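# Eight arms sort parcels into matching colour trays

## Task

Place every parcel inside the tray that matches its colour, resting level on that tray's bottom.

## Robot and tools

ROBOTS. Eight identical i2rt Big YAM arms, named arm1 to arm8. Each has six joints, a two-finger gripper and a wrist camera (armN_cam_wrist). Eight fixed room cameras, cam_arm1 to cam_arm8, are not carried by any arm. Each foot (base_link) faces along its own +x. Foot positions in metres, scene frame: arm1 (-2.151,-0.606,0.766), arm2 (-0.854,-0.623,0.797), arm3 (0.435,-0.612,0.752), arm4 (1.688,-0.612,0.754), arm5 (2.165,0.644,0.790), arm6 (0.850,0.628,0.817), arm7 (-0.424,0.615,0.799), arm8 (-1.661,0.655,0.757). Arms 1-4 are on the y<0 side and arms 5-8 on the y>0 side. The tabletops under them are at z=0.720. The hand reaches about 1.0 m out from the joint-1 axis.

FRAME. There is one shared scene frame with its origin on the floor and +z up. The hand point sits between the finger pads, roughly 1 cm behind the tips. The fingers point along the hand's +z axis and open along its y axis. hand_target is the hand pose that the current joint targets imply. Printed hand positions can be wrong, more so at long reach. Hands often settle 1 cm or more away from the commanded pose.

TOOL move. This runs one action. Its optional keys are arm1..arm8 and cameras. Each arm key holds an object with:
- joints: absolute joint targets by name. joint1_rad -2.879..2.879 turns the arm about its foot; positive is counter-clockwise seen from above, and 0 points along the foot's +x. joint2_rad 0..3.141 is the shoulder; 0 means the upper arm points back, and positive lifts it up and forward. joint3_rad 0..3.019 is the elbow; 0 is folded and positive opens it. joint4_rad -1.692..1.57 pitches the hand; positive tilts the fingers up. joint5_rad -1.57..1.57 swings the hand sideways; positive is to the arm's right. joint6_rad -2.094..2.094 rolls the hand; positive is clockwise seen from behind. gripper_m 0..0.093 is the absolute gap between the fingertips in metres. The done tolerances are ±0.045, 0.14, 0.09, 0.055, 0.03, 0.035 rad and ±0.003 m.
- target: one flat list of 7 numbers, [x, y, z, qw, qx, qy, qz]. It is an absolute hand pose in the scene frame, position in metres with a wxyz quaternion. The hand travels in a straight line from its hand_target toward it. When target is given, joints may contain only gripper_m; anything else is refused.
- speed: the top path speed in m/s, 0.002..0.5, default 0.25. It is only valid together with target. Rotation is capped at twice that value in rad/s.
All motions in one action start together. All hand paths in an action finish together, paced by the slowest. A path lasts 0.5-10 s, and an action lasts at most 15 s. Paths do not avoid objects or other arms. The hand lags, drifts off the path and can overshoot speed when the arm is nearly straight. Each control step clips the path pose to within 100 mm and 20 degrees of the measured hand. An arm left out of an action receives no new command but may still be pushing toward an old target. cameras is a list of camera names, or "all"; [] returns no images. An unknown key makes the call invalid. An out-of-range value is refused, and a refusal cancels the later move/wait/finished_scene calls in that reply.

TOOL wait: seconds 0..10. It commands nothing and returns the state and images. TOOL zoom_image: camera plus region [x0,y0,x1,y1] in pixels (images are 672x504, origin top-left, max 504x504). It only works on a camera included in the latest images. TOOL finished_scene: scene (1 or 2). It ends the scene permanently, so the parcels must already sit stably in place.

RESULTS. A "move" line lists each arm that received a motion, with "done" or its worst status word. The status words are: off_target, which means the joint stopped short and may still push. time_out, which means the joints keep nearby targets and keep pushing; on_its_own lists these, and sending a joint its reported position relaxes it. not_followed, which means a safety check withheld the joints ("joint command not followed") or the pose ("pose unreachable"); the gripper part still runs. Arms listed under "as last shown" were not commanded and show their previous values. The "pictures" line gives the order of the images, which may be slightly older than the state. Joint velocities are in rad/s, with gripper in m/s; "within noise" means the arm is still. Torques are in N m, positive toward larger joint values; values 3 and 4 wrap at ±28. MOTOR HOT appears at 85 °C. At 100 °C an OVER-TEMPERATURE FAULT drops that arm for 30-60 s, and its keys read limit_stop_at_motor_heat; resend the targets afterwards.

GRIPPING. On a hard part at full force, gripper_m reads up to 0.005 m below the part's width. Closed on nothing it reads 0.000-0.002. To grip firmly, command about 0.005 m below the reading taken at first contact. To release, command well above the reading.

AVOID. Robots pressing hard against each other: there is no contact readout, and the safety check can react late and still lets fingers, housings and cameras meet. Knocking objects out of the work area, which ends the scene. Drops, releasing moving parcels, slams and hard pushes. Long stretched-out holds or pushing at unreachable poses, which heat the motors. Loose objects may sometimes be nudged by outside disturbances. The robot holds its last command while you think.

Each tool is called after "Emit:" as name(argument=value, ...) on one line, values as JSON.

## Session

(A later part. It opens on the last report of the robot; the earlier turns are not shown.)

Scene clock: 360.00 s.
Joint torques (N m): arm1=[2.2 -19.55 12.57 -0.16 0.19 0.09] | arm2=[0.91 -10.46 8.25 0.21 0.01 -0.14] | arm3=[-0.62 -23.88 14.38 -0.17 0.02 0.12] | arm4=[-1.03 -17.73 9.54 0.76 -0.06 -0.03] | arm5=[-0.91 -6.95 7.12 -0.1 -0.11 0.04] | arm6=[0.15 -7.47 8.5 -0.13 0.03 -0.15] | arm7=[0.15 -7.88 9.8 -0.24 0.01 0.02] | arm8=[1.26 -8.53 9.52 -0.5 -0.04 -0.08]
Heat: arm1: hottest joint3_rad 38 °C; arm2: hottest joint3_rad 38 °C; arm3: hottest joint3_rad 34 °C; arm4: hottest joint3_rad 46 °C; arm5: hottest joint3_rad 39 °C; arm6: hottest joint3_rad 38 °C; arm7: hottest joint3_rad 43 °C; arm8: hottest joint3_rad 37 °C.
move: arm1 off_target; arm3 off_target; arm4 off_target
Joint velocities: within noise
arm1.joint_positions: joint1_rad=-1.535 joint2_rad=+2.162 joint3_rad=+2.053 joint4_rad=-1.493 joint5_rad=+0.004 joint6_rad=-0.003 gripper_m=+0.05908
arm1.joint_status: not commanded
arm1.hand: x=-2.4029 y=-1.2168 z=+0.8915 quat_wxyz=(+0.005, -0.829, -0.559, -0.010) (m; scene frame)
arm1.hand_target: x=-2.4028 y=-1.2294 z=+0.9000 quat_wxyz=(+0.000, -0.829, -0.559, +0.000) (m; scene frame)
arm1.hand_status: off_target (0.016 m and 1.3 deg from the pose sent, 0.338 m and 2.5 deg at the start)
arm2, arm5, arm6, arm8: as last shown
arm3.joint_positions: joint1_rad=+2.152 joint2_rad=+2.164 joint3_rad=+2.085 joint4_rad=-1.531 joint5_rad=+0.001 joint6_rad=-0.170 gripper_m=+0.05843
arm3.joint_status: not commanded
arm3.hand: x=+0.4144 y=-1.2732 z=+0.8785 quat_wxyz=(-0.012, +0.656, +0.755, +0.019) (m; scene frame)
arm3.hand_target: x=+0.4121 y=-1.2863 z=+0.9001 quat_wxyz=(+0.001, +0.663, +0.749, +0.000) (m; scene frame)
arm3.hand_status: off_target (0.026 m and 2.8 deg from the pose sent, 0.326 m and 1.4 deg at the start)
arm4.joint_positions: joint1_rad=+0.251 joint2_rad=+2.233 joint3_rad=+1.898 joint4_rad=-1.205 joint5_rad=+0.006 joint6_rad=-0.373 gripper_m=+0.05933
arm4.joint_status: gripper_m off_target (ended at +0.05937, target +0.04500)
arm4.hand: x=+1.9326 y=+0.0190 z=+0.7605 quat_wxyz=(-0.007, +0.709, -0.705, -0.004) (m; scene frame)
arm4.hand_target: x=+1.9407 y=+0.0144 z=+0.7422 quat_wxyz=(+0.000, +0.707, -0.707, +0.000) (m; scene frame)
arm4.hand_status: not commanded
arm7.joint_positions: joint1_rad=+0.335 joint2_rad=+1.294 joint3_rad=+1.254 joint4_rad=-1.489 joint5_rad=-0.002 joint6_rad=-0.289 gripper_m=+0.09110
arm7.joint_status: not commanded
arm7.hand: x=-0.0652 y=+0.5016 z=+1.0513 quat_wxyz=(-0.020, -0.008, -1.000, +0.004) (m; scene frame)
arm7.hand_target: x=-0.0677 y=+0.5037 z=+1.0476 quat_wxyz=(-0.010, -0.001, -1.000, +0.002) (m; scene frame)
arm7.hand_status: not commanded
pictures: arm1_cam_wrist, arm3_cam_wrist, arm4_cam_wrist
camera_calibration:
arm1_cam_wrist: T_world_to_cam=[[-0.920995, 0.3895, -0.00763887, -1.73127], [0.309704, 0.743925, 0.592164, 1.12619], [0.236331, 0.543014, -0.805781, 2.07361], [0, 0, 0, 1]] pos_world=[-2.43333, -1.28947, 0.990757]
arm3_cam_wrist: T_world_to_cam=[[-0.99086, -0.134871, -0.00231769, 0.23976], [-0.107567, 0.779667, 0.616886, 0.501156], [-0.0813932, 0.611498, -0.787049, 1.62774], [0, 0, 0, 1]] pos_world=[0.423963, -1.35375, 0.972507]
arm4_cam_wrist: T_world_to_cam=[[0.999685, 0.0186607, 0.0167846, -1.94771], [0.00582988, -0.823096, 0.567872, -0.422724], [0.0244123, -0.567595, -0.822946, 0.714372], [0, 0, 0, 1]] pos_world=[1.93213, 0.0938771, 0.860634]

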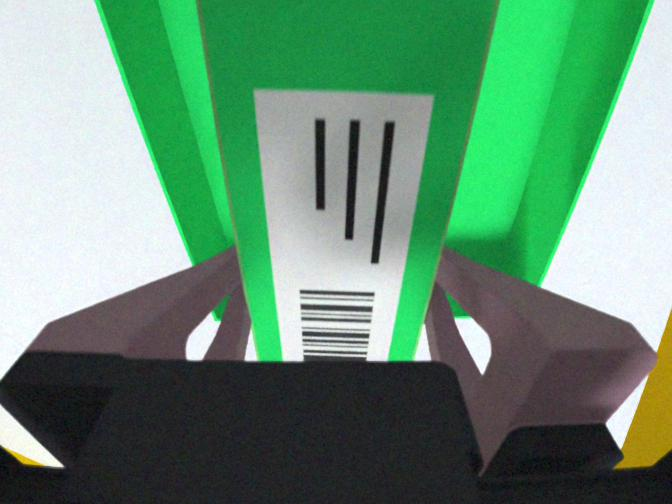

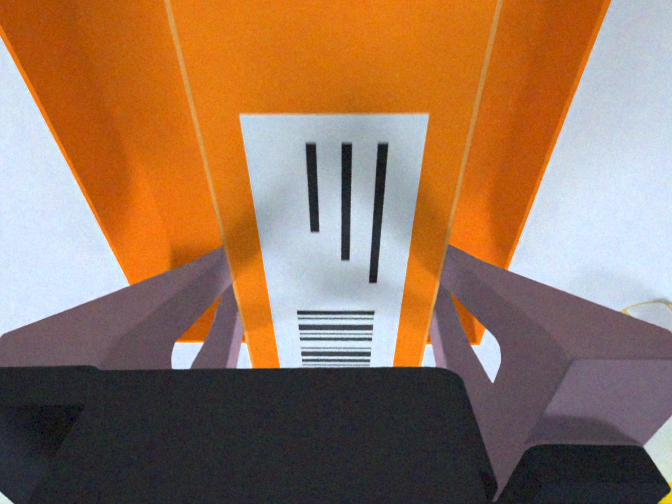

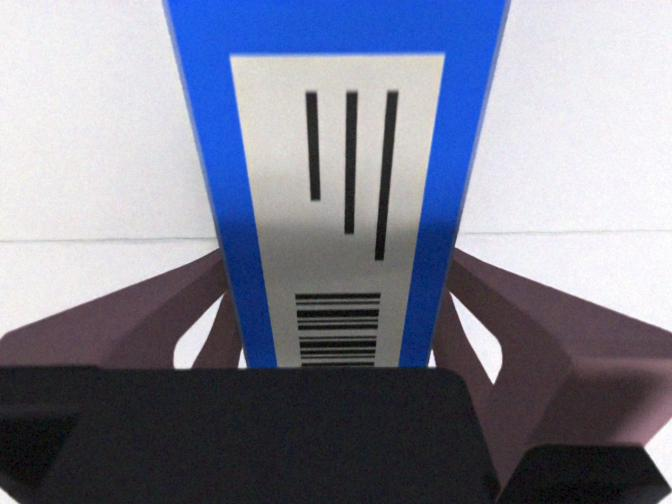

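Emit:
move(arm1={"target":[-2.404,-1.240,0.768,0,0.829,0.5592,0],"speed":0.12}, arm3={"target":[0.411,-1.296,0.768,0,0.6626,0.749,0],"speed":0.12}, arm4={"target":[1.936,0.01,0.89,0,0.7071,-0.7071,0],"speed":0.2}, cameras=["cam_arm1","cam_arm3"])

Emit:
move(arm4={"target":[1.824,-0.265,1.04,0,0.7071,-0.7071,0],"speed":0.3}, cameras=[])

Scene clock: 368.67 s.
Joint torques (N m): arm1=[2.37 -19.55 7.88 0.81 0.18 0.07] | arm2=[0.91 -10.46 8.25 0.23 0.01 -0.14] | arm3=[-0.67 -24.23 9.21 0.66 0.01 0.11] | arm4=[-0.5 -19.19 14.63 -0.29 -0.04 0.02] | arm5=[-0.79 -7.36 7.1 0.08 -0.11 0.01] | arm6=[0.15 -7.53 8.47 -0.14 0.04 -0.15] | arm7=[0.26 -8 9.89 -0.24 0 0.03] | arm8=[1.67 -8.64 9.5 -0.5 -0.04 -0.1]
Heat: arm1: hottest joint3_rad 40 °C; arm2: hottest joint3_rad 38 °C; arm3: hottest joint3_rad 36 °C; arm4: hottest joint3_rad 46 °C; arm5: hottest joint3_rad 39 °C; arm6: hottest joint3_rad 38 °C; arm7: hottest joint3_rad 43 °C; arm8: hottest joint3_rad 37 °C.
move: arm1 off_target; arm3 done; arm4 off_target
Joint velocities: within noise
arm1.joint_positions: joint1_rad=-1.535 joint2_rad=+2.275 joint3_rad=+1.962 joint4_rad=-1.253 joint5_rad=+0.004 joint6_rad=-0.001 gripper_m=+0.05908
arm1.joint_status: not commanded
arm1.hand: x=-2.4109 y=-1.2381 z=+0.7835 quat_wxyz=(-0.005, -0.830, -0.558, +0.005) (m; scene frame)
arm1.hand_target: x=-2.4040 y=-1.2396 z=+0.7681 quat_wxyz=(+0.000, -0.829, -0.559, +0.000) (m; scene frame)
arm1.hand_status: off_target (0.017 m and 0.8 deg from the pose sent, 0.126 m and 1.3 deg at the start)
arm2, arm5, arm6, arm7, arm8: as last shown
arm3.joint_positions: joint1_rad=+2.152 joint2_rad=+2.262 joint3_rad=+1.971 joint4_rad=-1.286 joint5_rad=+0.002 joint6_rad=-0.170 gripper_m=+0.05843
arm3.joint_status: not commanded
arm3.hand: x=+0.4143 y=-1.2915 z=+0.7709 quat_wxyz=(-0.002, +0.656, +0.755, +0.006) (m; scene frame)
arm3.hand_target: x=+0.4110 y=-1.2959 z=+0.7680 quat_wxyz=(+0.000, +0.663, +0.749, +0.000) (m; scene frame)
arm3.hand_status: done (0.006 m and 1.3 deg from the pose sent, 0.113 m and 2.8 deg at the start)
arm4.joint_positions: joint1_rad=+0.251 joint2_rad=+2.135 joint3_rad=+2.019 joint4_rad=-1.485 joint5_rad=+0.006 joint6_rad=-0.373 gripper_m=+0.05933
arm4.joint_status: not commanded
arm4.hand: x=+1.9257 y=-0.0012 z=+0.8688 quat_wxyz=(+0.021, +0.709, -0.705, +0.008) (m; scene frame)
arm4.hand_target: x=+1.9356 y=+0.0089 z=+0.8901 quat_wxyz=(-0.001, +0.707, -0.707, +0.000) (m; scene frame)
arm4.hand_status: off_target (0.026 m and 2.6 deg from the pose sent, 0.130 m and 1.0 deg at the start)
pictures: cam_arm1, cam_arm3

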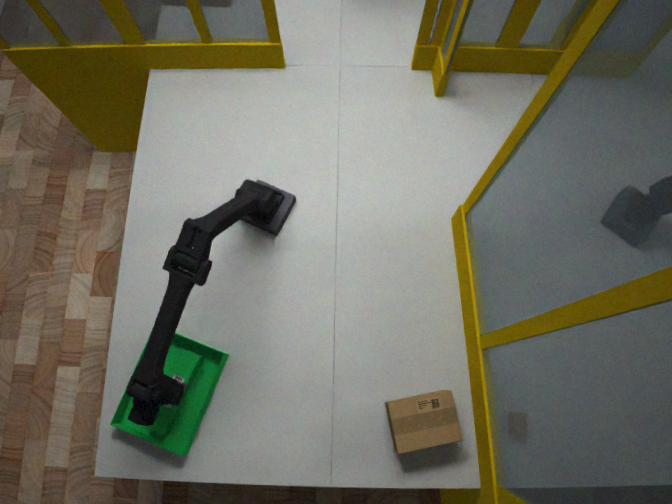

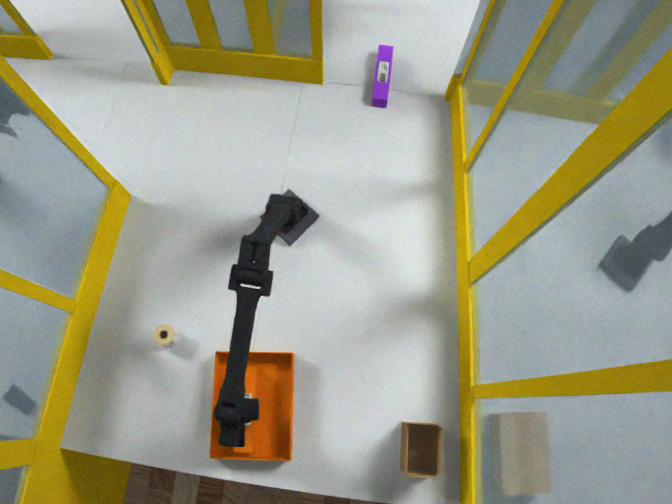

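Scene clock: 370.63 s.
Joint torques (N m): arm1=[2.26 -19.96 7.97 0.72 0.17 0.07] | arm2=[0.91 -10.46 8.25 0.23 0.01 -0.14] | arm3=[-0.79 -24.18 9.17 0.62 0 0.1] | arm4=[0.44 -7.47 9.8 -0.16 -0.04 0.11] | arm5=[-0.79 -7.65 7.2 -0.03 -0.1 0.05] | arm6=[0.21 -7.47 8.49 -0.12 0.04 -0.16] | arm7=[0.26 -7.88 9.88 -0.2 0.01 0.02] | arm8=[1.44 -8.88 9.58 -0.5 -0.05 -0.09]
Heat: arm1: hottest joint3_rad 40 °C; arm2: hottest joint3_rad 38 °C; arm3: hottest joint3_rad 36 °C; arm4: hottest joint3_rad 47 °C; arm5: hottest joint3_rad 39 °C; arm6: hottest joint3_rad 38 °C; arm7: hottest joint3_rad 43 °C; arm8: hottest joint3_rad 37 °C.
move: arm4 done
Joint velocities: within noise
arm1, arm2, arm3, arm5, arm7, arm8: as last shown
arm4.joint_positions: joint1_rad=+0.251 joint2_rad=+1.290 joint3_rad=+1.363 joint4_rad=-1.609 joint5_rad=+0.006 joint6_rad=-0.372 gripper_m=+0.05933
arm4.joint_status: not commanded
arm4.hand: x=+1.8263 y=-0.2626 z=+1.0442 quat_wxyz=(-0.010, +0.708, -0.706, -0.005) (m; scene frame)
arm4.hand_target: x=+1.8240 y=-0.2650 z=+1.0401 quat_wxyz=(+0.000, +0.707, -0.707, +0.000) (m; scene frame)
arm4.hand_status: done (0.005 m and 1.3 deg from the pose sent, 0.331 m and 2.6 deg at the start)
arm6.joint_positions: joint1_rad=-1.187 joint2_rad=+1.316 joint3_rad=+1.185 joint4_rad=-1.443 joint5_rad=-0.001 joint6_rad=-0.219 gripper_m=+0.09089
arm6.joint_status: not commanded
arm6.hand: x=+0.7642 y=+0.2686 z=+1.0357 quat_wxyz=(+0.001, -0.713, -0.701, -0.001) (m; scene frame)
arm6.hand_target: x=+0.7680 y=+0.2700 z=+1.0400 quat_wxyz=(+0.000, -0.707, -0.707, +0.000) (m; scene frame)
arm6.hand_status: not commanded
pictures: none
No camera images: "cameras" was empty.

Emit:
move(arm1={"target":[-2.404,-1.240,0.750,0,0.829,0.5592,0],"speed":0.12}, arm3={"joints":{"gripper_m":0.091}}, arm4={"joints":{"joint6_rad":-1.35}}, cameras=[])

Emit:
move(arm1={"joints":{"gripper_m":0.091}}, arm3={"target":[0.411,-1.292,0.90,0,0.6626,0.749,0],"speed":0.2}, arm4={"joints":{"joint1_rad":-1.893}}, cameras=[])

Emit:
move(arm1={"target":[-2.404,-1.23,0.90,0,0.829,0.5592,0],"speed":0.2}, arm3={"target":[0.422,-0.98,1.04,0,0.6626,0.749,0],"speed":0.3}, arm4={"joints":{"joint6_rad":0.0}}, cameras=["arm1_cam_wrist","cam_arm3"])

Emit:
move(arm3={"joints":{"joint1_rad":-1.366,"joint6_rad":-0.4}}, arm4={"target":[2.108,-1.183,0.90,0,0.4617,0.887,0],"speed":0.3}, cameras=["arm4_cam_wrist"])

Emit:
move(arm1={"target":[-2.287,-0.95,1.04,0,0.829,0.5592,0],"speed":0.3}, arm3={"target":[0.7055,0.0255,0.89,0,0.7071,-0.7071,0],"speed":0.3}, cameras=["arm3_cam_wrist"])

Scene clock: 390.83 s.
Joint torques (N m): arm1=[2.08 -18.49 6.76 1.54 0.18 0.09] | arm2=[0.91 -10.46 8.25 0.23 0.01 -0.14] | arm3=[-0.79 -24.12 9.17 0.66 0 0.11] | arm4=[0.44 -7.47 9.73 -0.21 -0.09 -0.02] | arm5=[-0.79 -7.47 7.13 0.09 -0.09 0.01] | arm6=[0.15 -7.53 8.49 -0.16 0.04 -0.15] | arm7=[0.09 -7.88 9.87 -0.24 -0.01 0.03] | arm8=[1.32 -8.64 9.51 -0.5 -0.07 -0.1]
Heat: arm1: hottest joint3_rad 39 °C; arm2: hottest joint3_rad 37 °C; arm3: hottest joint2_rad 37 °C; arm4: hottest joint3_rad 47 °C; arm5: hottest joint3_rad 39 °C; arm6: hottest joint3_rad 37 °C; arm7: hottest joint3_rad 43 °C; arm8: hottest joint3_rad 37 °C.
move: arm1 off_target; arm3 done; arm4 done
Joint velocities: within noise
arm1.joint_positions: joint1_rad=-1.535 joint2_rad=+2.275 joint3_rad=+1.956 joint4_rad=-1.238 joint5_rad=+0.004 joint6_rad=-0.001 gripper_m=+0.05908
arm1.joint_status: not commanded
arm1.hand: x=-2.4115 y=-1.2398 z=+0.7816 quat_wxyz=(-0.008, -0.830, -0.558, +0.009) (m; scene frame)
arm1.hand_target: x=-2.4037 y=-1.2386 z=+0.7507 quat_wxyz=(+0.000, -0.829, -0.559, +0.000) (m; scene frame)
arm1.hand_status: off_target (0.032 m and 1.4 deg from the pose sent, 0.034 m and 0.8 deg at the start)
arm2.joint_positions: joint1_rad=-2.178 joint2_rad=+1.306 joint3_rad=+1.250 joint4_rad=-1.494 joint5_rad=+0.002 joint6_rad=+0.318 gripper_m=+0.09092
arm2.joint_status: not commanded
arm2.hand: x=-0.4962 y=-0.5123 z=+1.0440 quat_wxyz=(-0.010, -0.008, -1.000, -0.003) (m; scene frame)
arm2.hand_target: x=-0.4990 y=-0.5100 z=+1.0401 quat_wxyz=(+0.000, +0.000, -1.000, +0.000) (m; scene frame)
arm2.hand_status: not commanded
arm3.joint_positions: joint1_rad=+2.152 joint2_rad=+2.262 joint3_rad=+1.971 joint4_rad=-1.286 joint5_rad=+0.002 joint6_rad=-0.170 gripper_m=+0.09097
arm3.joint_status: all done
arm3.hand: x=+0.4142 y=-1.2915 z=+0.7709 quat_wxyz=(-0.003, +0.656, +0.755, +0.006) (m; scene frame)
arm3.hand_target: x=+0.4110 y=-1.2959 z=+0.7680 quat_wxyz=(+0.000, +0.663, +0.749, +0.000) (m; scene frame)
arm3.hand_status: not commanded
arm4.joint_positions: joint1_rad=+0.251 joint2_rad=+1.290 joint3_rad=+1.363 joint4_rad=-1.609 joint5_rad=+0.006 joint6_rad=-1.341 gripper_m=+0.05933
arm4.joint_status: all done
arm4.hand: x=+1.8263 y=-0.2626 z=+1.0442 quat_wxyz=(-0.011, +0.956, -0.295, +0.000) (m; scene frame)
arm4.hand_target: x=+1.8240 y=-0.2650 z=+1.0401 quat_wxyz=(+0.000, +0.958, -0.288, +0.000) (m; scene frame)
arm4.hand_status: not commanded
arm5, arm6, arm7, arm8: as last shown
pictures: none
No camera images: "cameras" was empty.

Scene clock: 393.13 s.
Joint torques (N m): arm1=[2.08 -19.6 7.54 0.8 0.17 0.06] | arm2=[0.91 -10.46 8.25 0.23 0.01 -0.14] | arm3=[-0.67 -25 14.15 -0.36 -0.01 0.11] | arm4=[0.56 -7.24 9.74 -0.2 -0.2 -0.03] | arm5=[-1.61 -7.47 7.04 -0.06 -0.09 0.04] | arm6=[0.21 -7.53 8.5 -0.14 0.04 -0.15] | arm7=[0.21 -7.88 9.84 -0.24 0 0.01] | arm8=[1.55 -8.59 9.52 -0.49 -0.04 -0.1]
Heat: arm1: hottest joint3_rad 39 °C; arm2: hottest joint3_rad 37 °C; arm3: hottest joint2_rad 37 °C; arm4: hottest joint3_rad 47 °C; arm5: hottest joint3_rad 39 °C; arm6: hottest joint3_rad 37 °C; arm7: hottest joint3_rad 43 °C; arm8: hottest joint3_rad 37 °C.
move: arm1 done; arm3 off_target; arm4 done
Joint velocities: within noise
arm1.joint_positions: joint1_rad=-1.535 joint2_rad=+2.289 joint3_rad=+1.947 joint4_rad=-1.219 joint5_rad=+0.004 joint6_rad=-0.001 gripper_m=+0.09089
arm1.joint_status: all done
arm1.hand: x=-2.4113 y=-1.2392 z=+0.7688 quat_wxyz=(-0.006, -0.830, -0.558, +0.007) (m; scene frame)
arm1.hand_target: x=-2.4038 y=-1.2387 z=+0.7508 quat_wxyz=(+0.000, -0.829, -0.559, +0.000) (m; scene frame)
arm1.hand_status: not commanded
arm2, arm5, arm6, arm7, arm8: as last shown
arm3.joint_positions: joint1_rad=+2.152 joint2_rad=+2.190 joint3_rad=+2.115 joint4_rad=-1.543 joint5_rad=+0.002 joint6_rad=-0.170 gripper_m=+0.09097
arm3.joint_status: not commanded
arm3.hand: x=+0.4140 y=-1.2784 z=+0.8729 quat_wxyz=(-0.016, +0.656, +0.755, +0.022) (m; scene frame)
arm3.hand_target: x=+0.4110 y=-1.2905 z=+0.9001 quat_wxyz=(+0.000, +0.663, +0.749, +0.000) (m; scene frame)
arm3.hand_status: off_target (0.030 m and 3.2 deg from the pose sent, 0.129 m and 1.3 deg at the start; pose on its path clipped on 5 of 69 steps)
arm4.joint_positions: joint1_rad=-1.901 joint2_rad=+1.290 joint3_rad=+1.363 joint4_rad=-1.609 joint5_rad=+0.010 joint6_rad=-1.342 gripper_m=+0.05935
arm4.joint_status: all done
arm4.hand: x=+1.9058 y=-0.9119 z=+1.0497 quat_wxyz=(+0.004, +0.195, -0.981, +0.022) (m; scene frame)
arm4.hand_target: x=+1.9068 y=-0.9075 z=+1.0454 quat_wxyz=(+0.008, +0.203, -0.979, +0.011) (m; scene frame)
arm4.hand_status: not commanded
pictures: none
No camera images: "cameras" was empty.

Scene clock: 395.30 s.
Joint torques (N m): arm1=[2.02 -20.25 12.31 -0.18 0.15 0.02] | arm2=[0.85 -10.46 8.27 0.23 0.01 -0.14] | arm3=[-0.38 -11.34 9.28 -0.28 0.01 0.13] | arm4=[0.56 -7.3 9.83 -0.12 -0.12 0.12] | arm5=[-1.79 -7.12 7.09 0.13 -0.11 0.03] | arm6=[0.09 -7.47 8.49 -0.14 0.04 -0.15] | arm7=[0.03 -8.12 9.88 -0.21 0.03 0.02] | arm8=[1.61 -8.7 9.51 -0.51 -0.04 -0.11]
Heat: arm1: hottest joint3_rad 39 °C; arm2: hottest joint3_rad 37 °C; arm3: hottest joint2_rad 37 °C; arm4: hottest joint3_rad 47 °C; arm5: hottest joint3_rad 39 °C; arm6: hottest joint3_rad 37 °C; arm7: hottest joint3_rad 43 °C; arm8: hottest joint3_rad 37 °C.
move: arm1 off_target; arm3 done; arm4 done
Joint velocities: within noise
arm1.joint_positions: joint1_rad=-1.535 joint2_rad=+2.173 joint3_rad=+2.058 joint4_rad=-1.494 joint5_rad=+0.004 joint6_rad=-0.001 gripper_m=+0.09089
arm1.joint_status: not commanded
arm1.hand: x=-2.4034 y=-1.2177 z=+0.8858 quat_wxyz=(+0.007, -0.830, -0.558, -0.013) (m; scene frame)
arm1.hand_target: x=-2.4038 y=-1.2293 z=+0.8999 quat_wxyz=(+0.000, -0.829, -0.559, +0.000) (m; scene frame)
arm1.hand_status: off_target (0.019 m and 1.7 deg from the pose sent, 0.132 m and 1.1 deg at the start)
arm2, arm5, arm6, arm7, arm8: as last shown
arm3.joint_positions: joint1_rad=+2.152 joint2_rad=+1.298 joint3_rad=+1.354 joint4_rad=-1.613 joint5_rad=+0.002 joint6_rad=-0.167 gripper_m=+0.09097
arm3.joint_status: not commanded
arm3.hand: x=+0.4219 y=-0.9832 z=+1.0384 quat_wxyz=(+0.004, +0.657, +0.754, -0.002) (m; scene frame)
arm3.hand_target: x=+0.4220 y=-0.9800 z=+1.0400 quat_wxyz=(+0.000, +0.663, +0.749, +0.000) (m; scene frame)
arm3.hand_status: done (0.004 m and 1.0 deg from the pose sent, 0.342 m and 3.2 deg at the start)
arm4.joint_positions: joint1_rad=-1.901 joint2_rad=+1.290 joint3_rad=+1.363 joint4_rad=-1.609 joint5_rad=+0.010 joint6_rad=-0.009 gripper_m=+0.05937
arm4.joint_status: all done
arm4.hand: x=+1.9058 y=-0.9119 z=+1.0497 quat_wxyz=(-0.010, -0.453, -0.891, +0.019) (m; scene frame)
arm4.hand_target: x=+1.9068 y=-0.9075 z=+1.0454 quat_wxyz=(-0.001, -0.453, -0.891, +0.014) (m; scene frame)
arm4.hand_status: not commanded
pictures: arm1_cam_wrist, cam_arm3
camera_calibration:
arm1_cam_wrist: T_world_to_cam=[[-0.919965, 0.391944, -0.00669266, -1.72678], [0.310191, 0.738304, 0.598906, 1.11869], [0.239679, 0.548897, -0.800791, 2.08036], [0, 0, 0, 1]] pos_world=[-2.4342, -1.29103, 0.984384]

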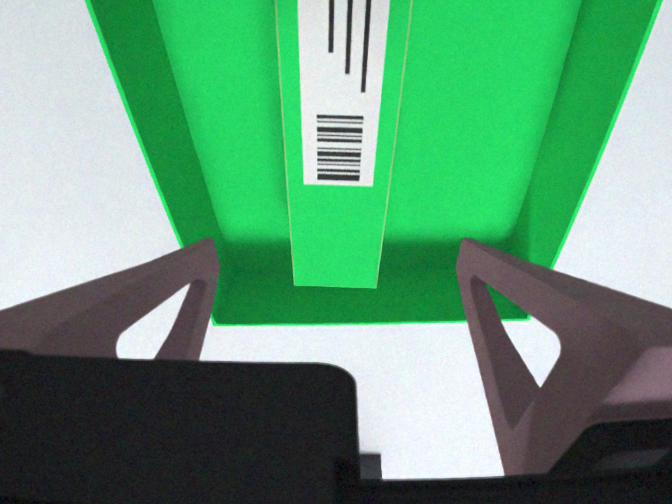

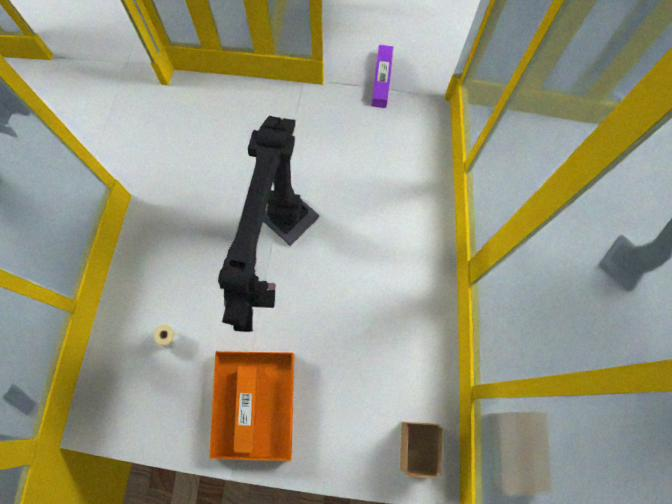

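Scene clock: 398.53 s.
Joint torques (N m): arm1=[2.14 -20.31 12.36 -0.31 0.14 0.06] | arm2=[0.85 -10.46 8.25 0.23 0.01 -0.14] | arm3=[-0.44 -11.22 9.29 -0.21 -0.17 -0.21] | arm4=[0.09 -18.43 15.01 -0.24 -0.15 0.12] | arm5=[-1.08 -6.89 7.04 -0.05 -0.1 0.03] | arm6=[0.15 -7.47 8.47 -0.13 0.04 -0.15] | arm7=[0.03 -7.88 9.89 -0.2 0.01 0.03] | arm8=[1.61 -8.76 9.52 -0.47 -0.04 -0.1]
Heat: arm1: hottest joint3_rad 40 °C; arm2: hottest joint3_rad 37 °C; arm3: hottest joint2_rad 36 °C; arm4: hottest joint3_rad 48 °C; arm5: hottest joint3_rad 39 °C; arm6: hottest joint3_rad 37 °C; arm7: hottest joint3_rad 43 °C; arm8: hottest joint3_rad 37 °C.
move: arm3 done; arm4 off_target
Joint velocities: within noise
arm1, arm2, arm5, arm6, arm7: as last shown
arm3.joint_positions: joint1_rad=-1.368 joint2_rad=+1.298 joint3_rad=+1.354 joint4_rad=-1.613 joint5_rad=+0.006 joint6_rad=-0.384 gripper_m=+0.09101
arm3.joint_status: all done
arm3.hand: x=+0.5818 y=-0.2744 z=+1.0434 quat_wxyz=(-0.011, +0.699, -0.715, +0.000) (m; scene frame)
arm3.hand_target: x=+0.5798 y=-0.2770 z=+1.0450 quat_wxyz=(-0.008, +0.705, -0.709, +0.001) (m; scene frame)
arm3.hand_status: not commanded
arm4.joint_positions: joint1_rad=-1.901 joint2_rad=+2.283 joint3_rad=+2.326 joint4_rad=-1.632 joint5_rad=-0.013 joint6_rad=+0.009 gripper_m=+0.05937
arm4.joint_status: not commanded
arm4.hand: x=+2.0972 y=-1.1765 z=+0.8982 quat_wxyz=(+0.008, -0.461, -0.887, -0.003) (m; scene frame)
arm4.hand_target: x=+2.1076 y=-1.1823 z=+0.8998 quat_wxyz=(-0.001, -0.462, -0.887, +0.000) (m; scene frame)
arm4.hand_status: off_target (0.013 m and 0.9 deg from the pose sent, 0.370 m and 2.8 deg at the start)
arm8.joint_positions: joint1_rad=+0.307 joint2_rad=+1.309 joint3_rad=+1.355 joint4_rad=-1.598 joint5_rad=-0.002 joint6_rad=-0.297 gripper_m=+0.09093
arm8.joint_status: not commanded
arm8.hand: x=-1.7720 y=+0.2967 z=+1.0437 quat_wxyz=(-0.006, -0.708, -0.706, +0.008) (m; scene frame)
arm8.hand_target: x=-1.7729 y=+0.3000 z=+1.0401 quat_wxyz=(+0.000, -0.707, -0.707, +0.000) (m; scene frame)
arm8.hand_status: not commanded
pictures: arm4_cam_wrist
camera_calibration:
arm4_cam_wrist: T_world_to_cam=[[-0.809792, -0.58655, 0.0140174, 0.99306], [-0.465141, 0.65637, 0.593989, 1.21896], [-0.357604, 0.474487, -0.804351, 2.15559], [0, 0, 0, 1]] pos_world=[2.14201, -1.24041, 0.995886]

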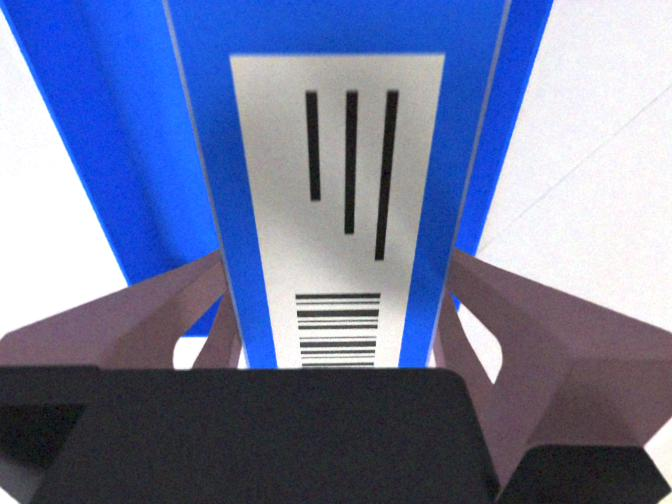

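Scene clock: 400.90 s.
Joint torques (N m): arm1=[2.43 -7.18 7.98 -0.06 0.16 0.08] | arm2=[0.85 -10.46 8.25 0.23 0.01 -0.14] | arm3=[-0.26 -23.88 14.23 -0.35 -0.3 -0.23] | arm4=[0.09 -18.43 15.01 -0.23 -0.15 0.11] | arm5=[-1.03 -7.59 7.01 -0.12 -0.07 0.06] | arm6=[0.15 -7.41 8.47 -0.14 0.03 -0.15] | arm7=[0.03 -7.82 9.88 -0.2 0.01 0.03] | arm8=[1.55 -8.7 9.51 -0.49 -0.06 -0.1]
Heat: arm1: hottest joint3_rad 40 °C; arm2: hottest joint3_rad 37 °C; arm3: hottest joint2_rad 36 °C; arm4: hottest joint3_rad 49 °C; arm5: hottest joint3_rad 39 °C; arm6: hottest joint3_rad 37 °C; arm7: hottest joint3_rad 43 °C; arm8: hottest joint3_rad 37 °C.
move: arm1 done; arm3 off_target
Joint velocities: within noise
arm1.joint_positions: joint1_rad=-1.527 joint2_rad=+1.305 joint3_rad=+1.333 joint4_rad=-1.574 joint5_rad=+0.004 joint6_rad=+0.010 gripper_m=+0.09089
arm1.joint_status: not commanded
arm1.hand: x=-2.2928 y=-0.9519 z=+1.0480 quat_wxyz=(-0.011, -0.830, -0.557, +0.013) (m; scene frame)
arm1.hand_target: x=-2.2871 y=-0.9499 z=+1.0402 quat_wxyz=(+0.000, -0.829, -0.559, +0.000) (m; scene frame)
arm1.hand_status: done (0.010 m and 2.0 deg from the pose sent, 0.330 m and 1.7 deg at the start)
arm2, arm4, arm6, arm7, arm8: as last shown
arm3.joint_positions: joint1_rad=-1.368 joint2_rad=+2.237 joint3_rad=+2.177 joint4_rad=-1.554 joint5_rad=+0.001 joint6_rad=-0.385 gripper_m=+0.09101
arm3.joint_status: not commanded
arm3.hand: x=+0.7049 y=+0.0115 z=+0.8746 quat_wxyz=(+0.015, +0.699, -0.715, +0.009) (m; scene frame)
arm3.hand_target: x=+0.7051 y=+0.0245 z=+0.8902 quat_wxyz=(-0.001, +0.707, -0.707, +0.000) (m; scene frame)
arm3.hand_status: off_target (0.021 m and 2.4 deg from the pose sent, 0.359 m and 1.9 deg at the start)
arm5.joint_positions: joint1_rad=+1.478 joint2_rad=+1.315 joint3_rad=+1.273 joint4_rad=-1.511 joint5_rad=+0.000 joint6_rad=-0.366 gripper_m=+0.09088
arm5.joint_status: not commanded
arm5.hand: x=+2.0326 y=+0.2884 z=+1.0396 quat_wxyz=(+0.003, +0.703, +0.711, -0.004) (m; scene frame)
arm5.hand_target: x=+2.0320 y=+0.2900 z=+1.0400 quat_wxyz=(+0.000, +0.707, +0.707, +0.000) (m; scene frame)
arm5.hand_status: not commanded
pictures: arm3_cam_wrist
camera_calibration:
arm3_cam_wrist: T_world_to_cam=[[0.999629, -0.027233, 0.000373831, -0.705768], [-0.0218187, -0.79252, 0.609455, -0.502676], [-0.016301, -0.609237, -0.79282, 0.835893], [0, 0, 0, 1]] pos_world=[0.708165, 0.0916561, 0.969335]

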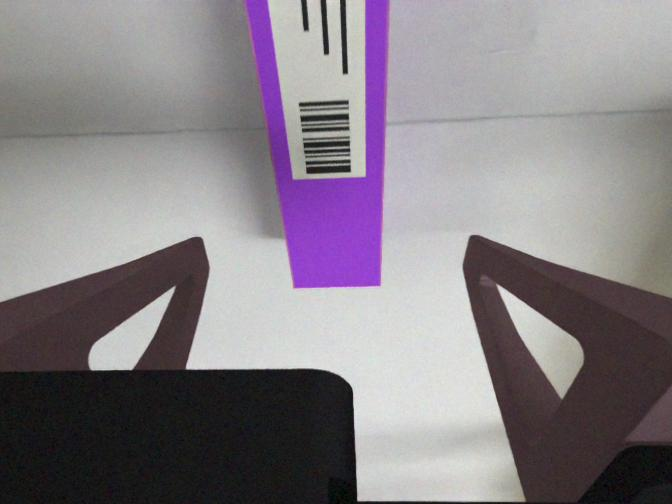

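Emit:
move(arm3={"target":[0.707,0.028,0.765,0,0.7071,-0.7071,0],"speed":0.15}, arm4={"target":[2.128,-1.180,0.755,0,0.4617,0.887,0],"speed":0.15}, cameras=[])

Emit:
move(arm3={"joints":{"gripper_m":0.045}}, cameras=["cam_arm4"])

Emit:
move(arm3={"target":[0.7055,0.0255,0.89,0,0.7071,-0.7071,0],"speed":0.2}, cameras=[])

Emit:
move(arm3={"target":[0.58,-0.277,1.04,0,0.7071,-0.7071,0],"speed":0.3}, cameras=[])

Scene clock: 412.63 s.
Joint torques (N m): arm1=[2.08 -7.3 8.03 -0.14 0.17 0.08] | arm2=[0.85 -10.46 8.25 0.23 0.01 -0.14] | arm3=[-0.15 -24.94 9.17 0.64 -0.3 -0.22] | arm4=[0.73 -19.43 10.56 0.76 -0.14 0.11] | arm5=[-1.44 -7.12 7.1 -0.1 -0.08 0.01] | arm6=[0.21 -7.53 8.49 -0.14 0.04 -0.15] | arm7=[0.09 -8 9.84 -0.24 0.01 0.02] | arm8=[1.44 -8.7 9.54 -0.53 -0.05 -0.09]
Heat: arm1: hottest joint3_rad 39 °C; arm2: hottest joint3_rad 37 °C; arm3: hottest joint2_rad 35 °C; arm4: hottest joint3_rad 52 °C; arm5: hottest joint3_rad 39 °C; arm6: hottest joint3_rad 37 °C; arm7: hottest joint3_rad 43 °C; arm8: hottest joint3_rad 37 °C.
move: arm3 done; arm4 off_target
Joint velocities: within noise
arm1.joint_positions: joint1_rad=-1.526 joint2_rad=+1.305 joint3_rad=+1.333 joint4_rad=-1.574 joint5_rad=+0.004 joint6_rad=+0.010 gripper_m=+0.09089
arm1.joint_status: not commanded
arm1.hand: x=-2.2926 y=-0.9520 z=+1.0480 quat_wxyz=(-0.011, -0.830, -0.557, +0.013) (m; scene frame)
arm1.hand_target: x=-2.2870 y=-0.9499 z=+1.0402 quat_wxyz=(+0.000, -0.829, -0.559, +0.000) (m; scene frame)
arm1.hand_status: not commanded
arm2, arm5, arm6, arm8: as last shown
arm3.joint_positions: joint1_rad=-1.368 joint2_rad=+2.316 joint3_rad=+2.035 joint4_rad=-1.310 joint5_rad=+0.001 joint6_rad=-0.386 gripper_m=+0.09101
arm3.joint_status: not commanded
arm3.hand: x=+0.7097 y=+0.0219 z=+0.7677 quat_wxyz=(+0.005, +0.699, -0.715, +0.004) (m; scene frame)
arm3.hand_target: x=+0.7070 y=+0.0279 z=+0.7652 quat_wxyz=(+0.000, +0.707, -0.707, +0.000) (m; scene frame)
arm3.hand_status: done (0.007 m and 1.5 deg from the pose sent, 0.111 m and 2.4 deg at the start)
arm4.joint_positions: joint1_rad=-1.880 joint2_rad=+2.376 joint3_rad=+2.161 joint4_rad=-1.349 joint5_rad=-0.013 joint6_rad=+0.036 gripper_m=+0.05937
arm4.joint_status: not commanded
arm4.hand: x=+2.1188 y=-1.1841 z=+0.7705 quat_wxyz=(-0.003, -0.464, -0.886, +0.003) (m; scene frame)
arm4.hand_target: x=+2.1276 y=-1.1797 z=+0.7553 quat_wxyz=(+0.000, -0.462, -0.887, +0.000) (m; scene frame)
arm4.hand_status: off_target (0.018 m and 0.5 deg from the pose sent, 0.147 m and 0.9 deg at the start)
arm7.joint_positions: joint1_rad=+0.335 joint2_rad=+1.294 joint3_rad=+1.254 joint4_rad=-1.489 joint5_rad=-0.002 joint6_rad=-0.289 gripper_m=+0.09110
arm7.joint_status: not commanded
arm7.hand: x=-0.0652 y=+0.5016 z=+1.0513 quat_wxyz=(-0.020, -0.008, -1.000, +0.004) (m; scene frame)
arm7.hand_target: x=-0.0677 y=+0.5037 z=+1.0476 quat_wxyz=(-0.010, -0.001, -1.000, +0.002) (m; scene frame)
arm7.hand_status: not commanded
pictures: none
No camera images: "cameras" was empty.

Scene clock: 413.23 s.
Joint torques (N m): arm1=[2.26 -7.36 8.02 -0.18 0.17 0.07] | arm2=[0.85 -10.46 8.27 0.21 0.01 -0.14] | arm3=[-0.26 -24.7 9.22 0.62 -0.26 -0.21] | arm4=[0.67 -19.43 10.51 0.76 -0.14 0.12] | arm5=[-1.32 -7.41 7.2 0.05 -0.11 0.05] | arm6=[0.09 -7.47 8.49 -0.14 0.03 -0.15] | arm7=[0.15 -8.06 9.87 -0.21 0.01 0.03] | arm8=[1.61 -8.41 9.46 -0.47 -0.06 -0.1]
Heat: arm1: hottest joint3_rad 39 °C; arm2: hottest joint3_rad 37 °C; arm3: hottest joint2_rad 35 °C; arm4: hottest joint3_rad 52 °C; arm5: hottest joint3_rad 39 °C; arm6: hottest joint3_rad 37 °C; arm7: hottest joint3_rad 43 °C; arm8: hottest joint3_rad 37 °C.
move: arm3 off_target
Joint velocities: within noise
arm1, arm2, arm4, arm5, arm6, arm7, arm8: as last shown
arm3.joint_positions: joint1_rad=-1.368 joint2_rad=+2.316 joint3_rad=+2.035 joint4_rad=-1.309 joint5_rad=+0.000 joint6_rad=-0.386 gripper_m=+0.05904
arm3.joint_status: gripper_m off_target (ended at +0.05907, target +0.04500)
arm3.hand: x=+0.7096 y=+0.0221 z=+0.7677 quat_wxyz=(+0.005, +0.699, -0.715, +0.004) (m; scene frame)
arm3.hand_target: x=+0.7070 y=+0.0280 z=+0.7652 quat_wxyz=(+0.000, +0.707, -0.707, +0.000) (m; scene frame)
arm3.hand_status: not commanded
pictures: cam_arm4

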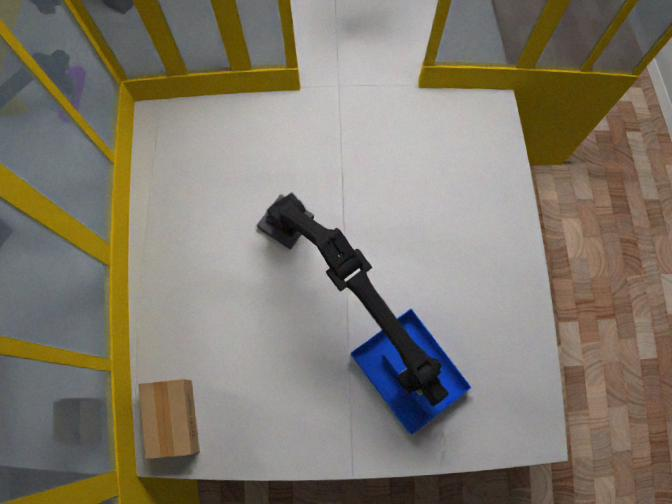

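Scene clock: 414.80 s.
Joint torques (N m): arm1=[2.43 -7.59 8.02 -0.17 0.16 0.11] | arm2=[0.85 -10.46 8.25 0.21 0.01 -0.14] | arm3=[-0.15 -26.75 14.37 -0.32 -0.24 -0.21] | arm4=[0.67 -19.43 10.5 0.77 -0.14 0.12] | arm5=[-1.14 -7.59 7.04 0.01 -0.07 0.04] | arm6=[0.21 -7.47 8.47 -0.16 0.04 -0.15] | arm7=[0.21 -7.82 9.88 -0.18 0.01 0.02] | arm8=[1.49 -8.23 9.55 -0.53 -0.06 -0.08]
Heat: arm1: hottest joint3_rad 39 °C; arm2: hottest joint3_rad 37 °C; arm3: hottest joint3_rad 36 °C; arm4: hottest joint3_rad 51 °C; arm5: hottest joint3_rad 39 °C; arm6: hottest joint3_rad 37 °C; arm7: hottest joint3_rad 43 °C; arm8: hottest joint3_rad 37 °C.
move: arm3 off_target
Joint velocities: within noise
arm1, arm2, arm4, arm5, arm7, arm8: as last shown
arm3.joint_positions: joint1_rad=-1.368 joint2_rad=+2.266 joint3_rad=+2.168 joint4_rad=-1.551 joint5_rad=+0.000 joint6_rad=-0.386 gripper_m=+0.05904
arm3.joint_status: not commanded
arm3.hand: x=+0.7038 y=+0.0095 z=+0.8524 quat_wxyz=(+0.032, +0.699, -0.714, +0.015) (m; scene frame)
arm3.hand_target: x=+0.7047 y=+0.0235 z=+0.8900 quat_wxyz=(+0.000, +0.707, -0.707, +0.000) (m; scene frame)
arm3.hand_status: off_target (0.041 m and 4.2 deg from the pose sent, 0.123 m and 1.4 deg at the start)
arm6.joint_positions: joint1_rad=-1.187 joint2_rad=+1.316 joint3_rad=+1.185 joint4_rad=-1.443 joint5_rad=-0.001 joint6_rad=-0.219 gripper_m=+0.09089
arm6.joint_status: not commanded
arm6.hand: x=+0.7642 y=+0.2686 z=+1.0357 quat_wxyz=(+0.001, -0.713, -0.701, -0.001) (m; scene frame)
arm6.hand_target: x=+0.7680 y=+0.2700 z=+1.0400 quat_wxyz=(+0.000, -0.707, -0.707, +0.000) (m; scene frame)
arm6.hand_status: not commanded
pictures: none
No camera images: "cameras" was empty.

Scene clock: 416.83 s.
Joint torques (N m): arm1=[2.32 -7.71 7.92 -0.06 0.14 0.07] | arm2=[0.91 -10.46 8.25 0.23 0.01 -0.14] | arm3=[-0.85 -11.34 9.43 -0.25 -0.25 -0.23] | arm4=[0.67 -19.43 10.51 0.76 -0.14 0.11] | arm5=[-0.97 -7.59 7.06 0.03 -0.1 0.04] | arm6=[0.15 -7.53 8.46 -0.14 0.04 -0.15] | arm7=[0.15 -8 9.89 -0.16 0.01 0.02] | arm8=[1.49 -8.59 9.54 -0.51 -0.05 -0.1]
Heat: arm1: hottest joint3_rad 39 °C; arm2: hottest joint3_rad 37 °C; arm3: hottest joint2_rad 35 °C; arm4: hottest joint3_rad 51 °C; arm5: hottest joint3_rad 39 °C; arm6: hottest joint3_rad 37 °C; arm7: hottest joint3_rad 43 °C; arm8: hottest joint3_rad 37 °C.
move: arm3 done
Joint velocities: within noise
arm1, arm4, arm5, arm6, arm7, arm8: as last shown
arm2.joint_positions: joint1_rad=-2.178 joint2_rad=+1.306 joint3_rad=+1.250 joint4_rad=-1.494 joint5_rad=+0.002 joint6_rad=+0.318 gripper_m=+0.09092
arm2.joint_status: not commanded
arm2.hand: x=-0.4962 y=-0.5123 z=+1.0440 quat_wxyz=(-0.010, -0.008, -1.000, -0.003) (m; scene frame)
arm2.hand_target: x=-0.4990 y=-0.5100 z=+1.0401 quat_wxyz=(+0.000, +0.000, -1.000, +0.000) (m; scene frame)
arm2.hand_status: not commanded
arm3.joint_positions: joint1_rad=-1.368 joint2_rad=+1.307 joint3_rad=+1.347 joint4_rad=-1.613 joint5_rad=+0.000 joint6_rad=-0.393 gripper_m=+0.05904
arm3.joint_status: not commanded
arm3.hand: x=+0.5807 y=-0.2742 z=+1.0376 quat_wxyz=(-0.003, +0.702, -0.712, +0.000) (m; scene frame)
arm3.hand_target: x=+0.5800 y=-0.2770 z=+1.0400 quat_wxyz=(+0.000, +0.707, -0.707, +0.000) (m; scene frame)
arm3.hand_status: done (0.004 m and 0.9 deg from the pose sent, 0.364 m and 4.2 deg at the start)
pictures: none
No camera images: "cameras" was empty.


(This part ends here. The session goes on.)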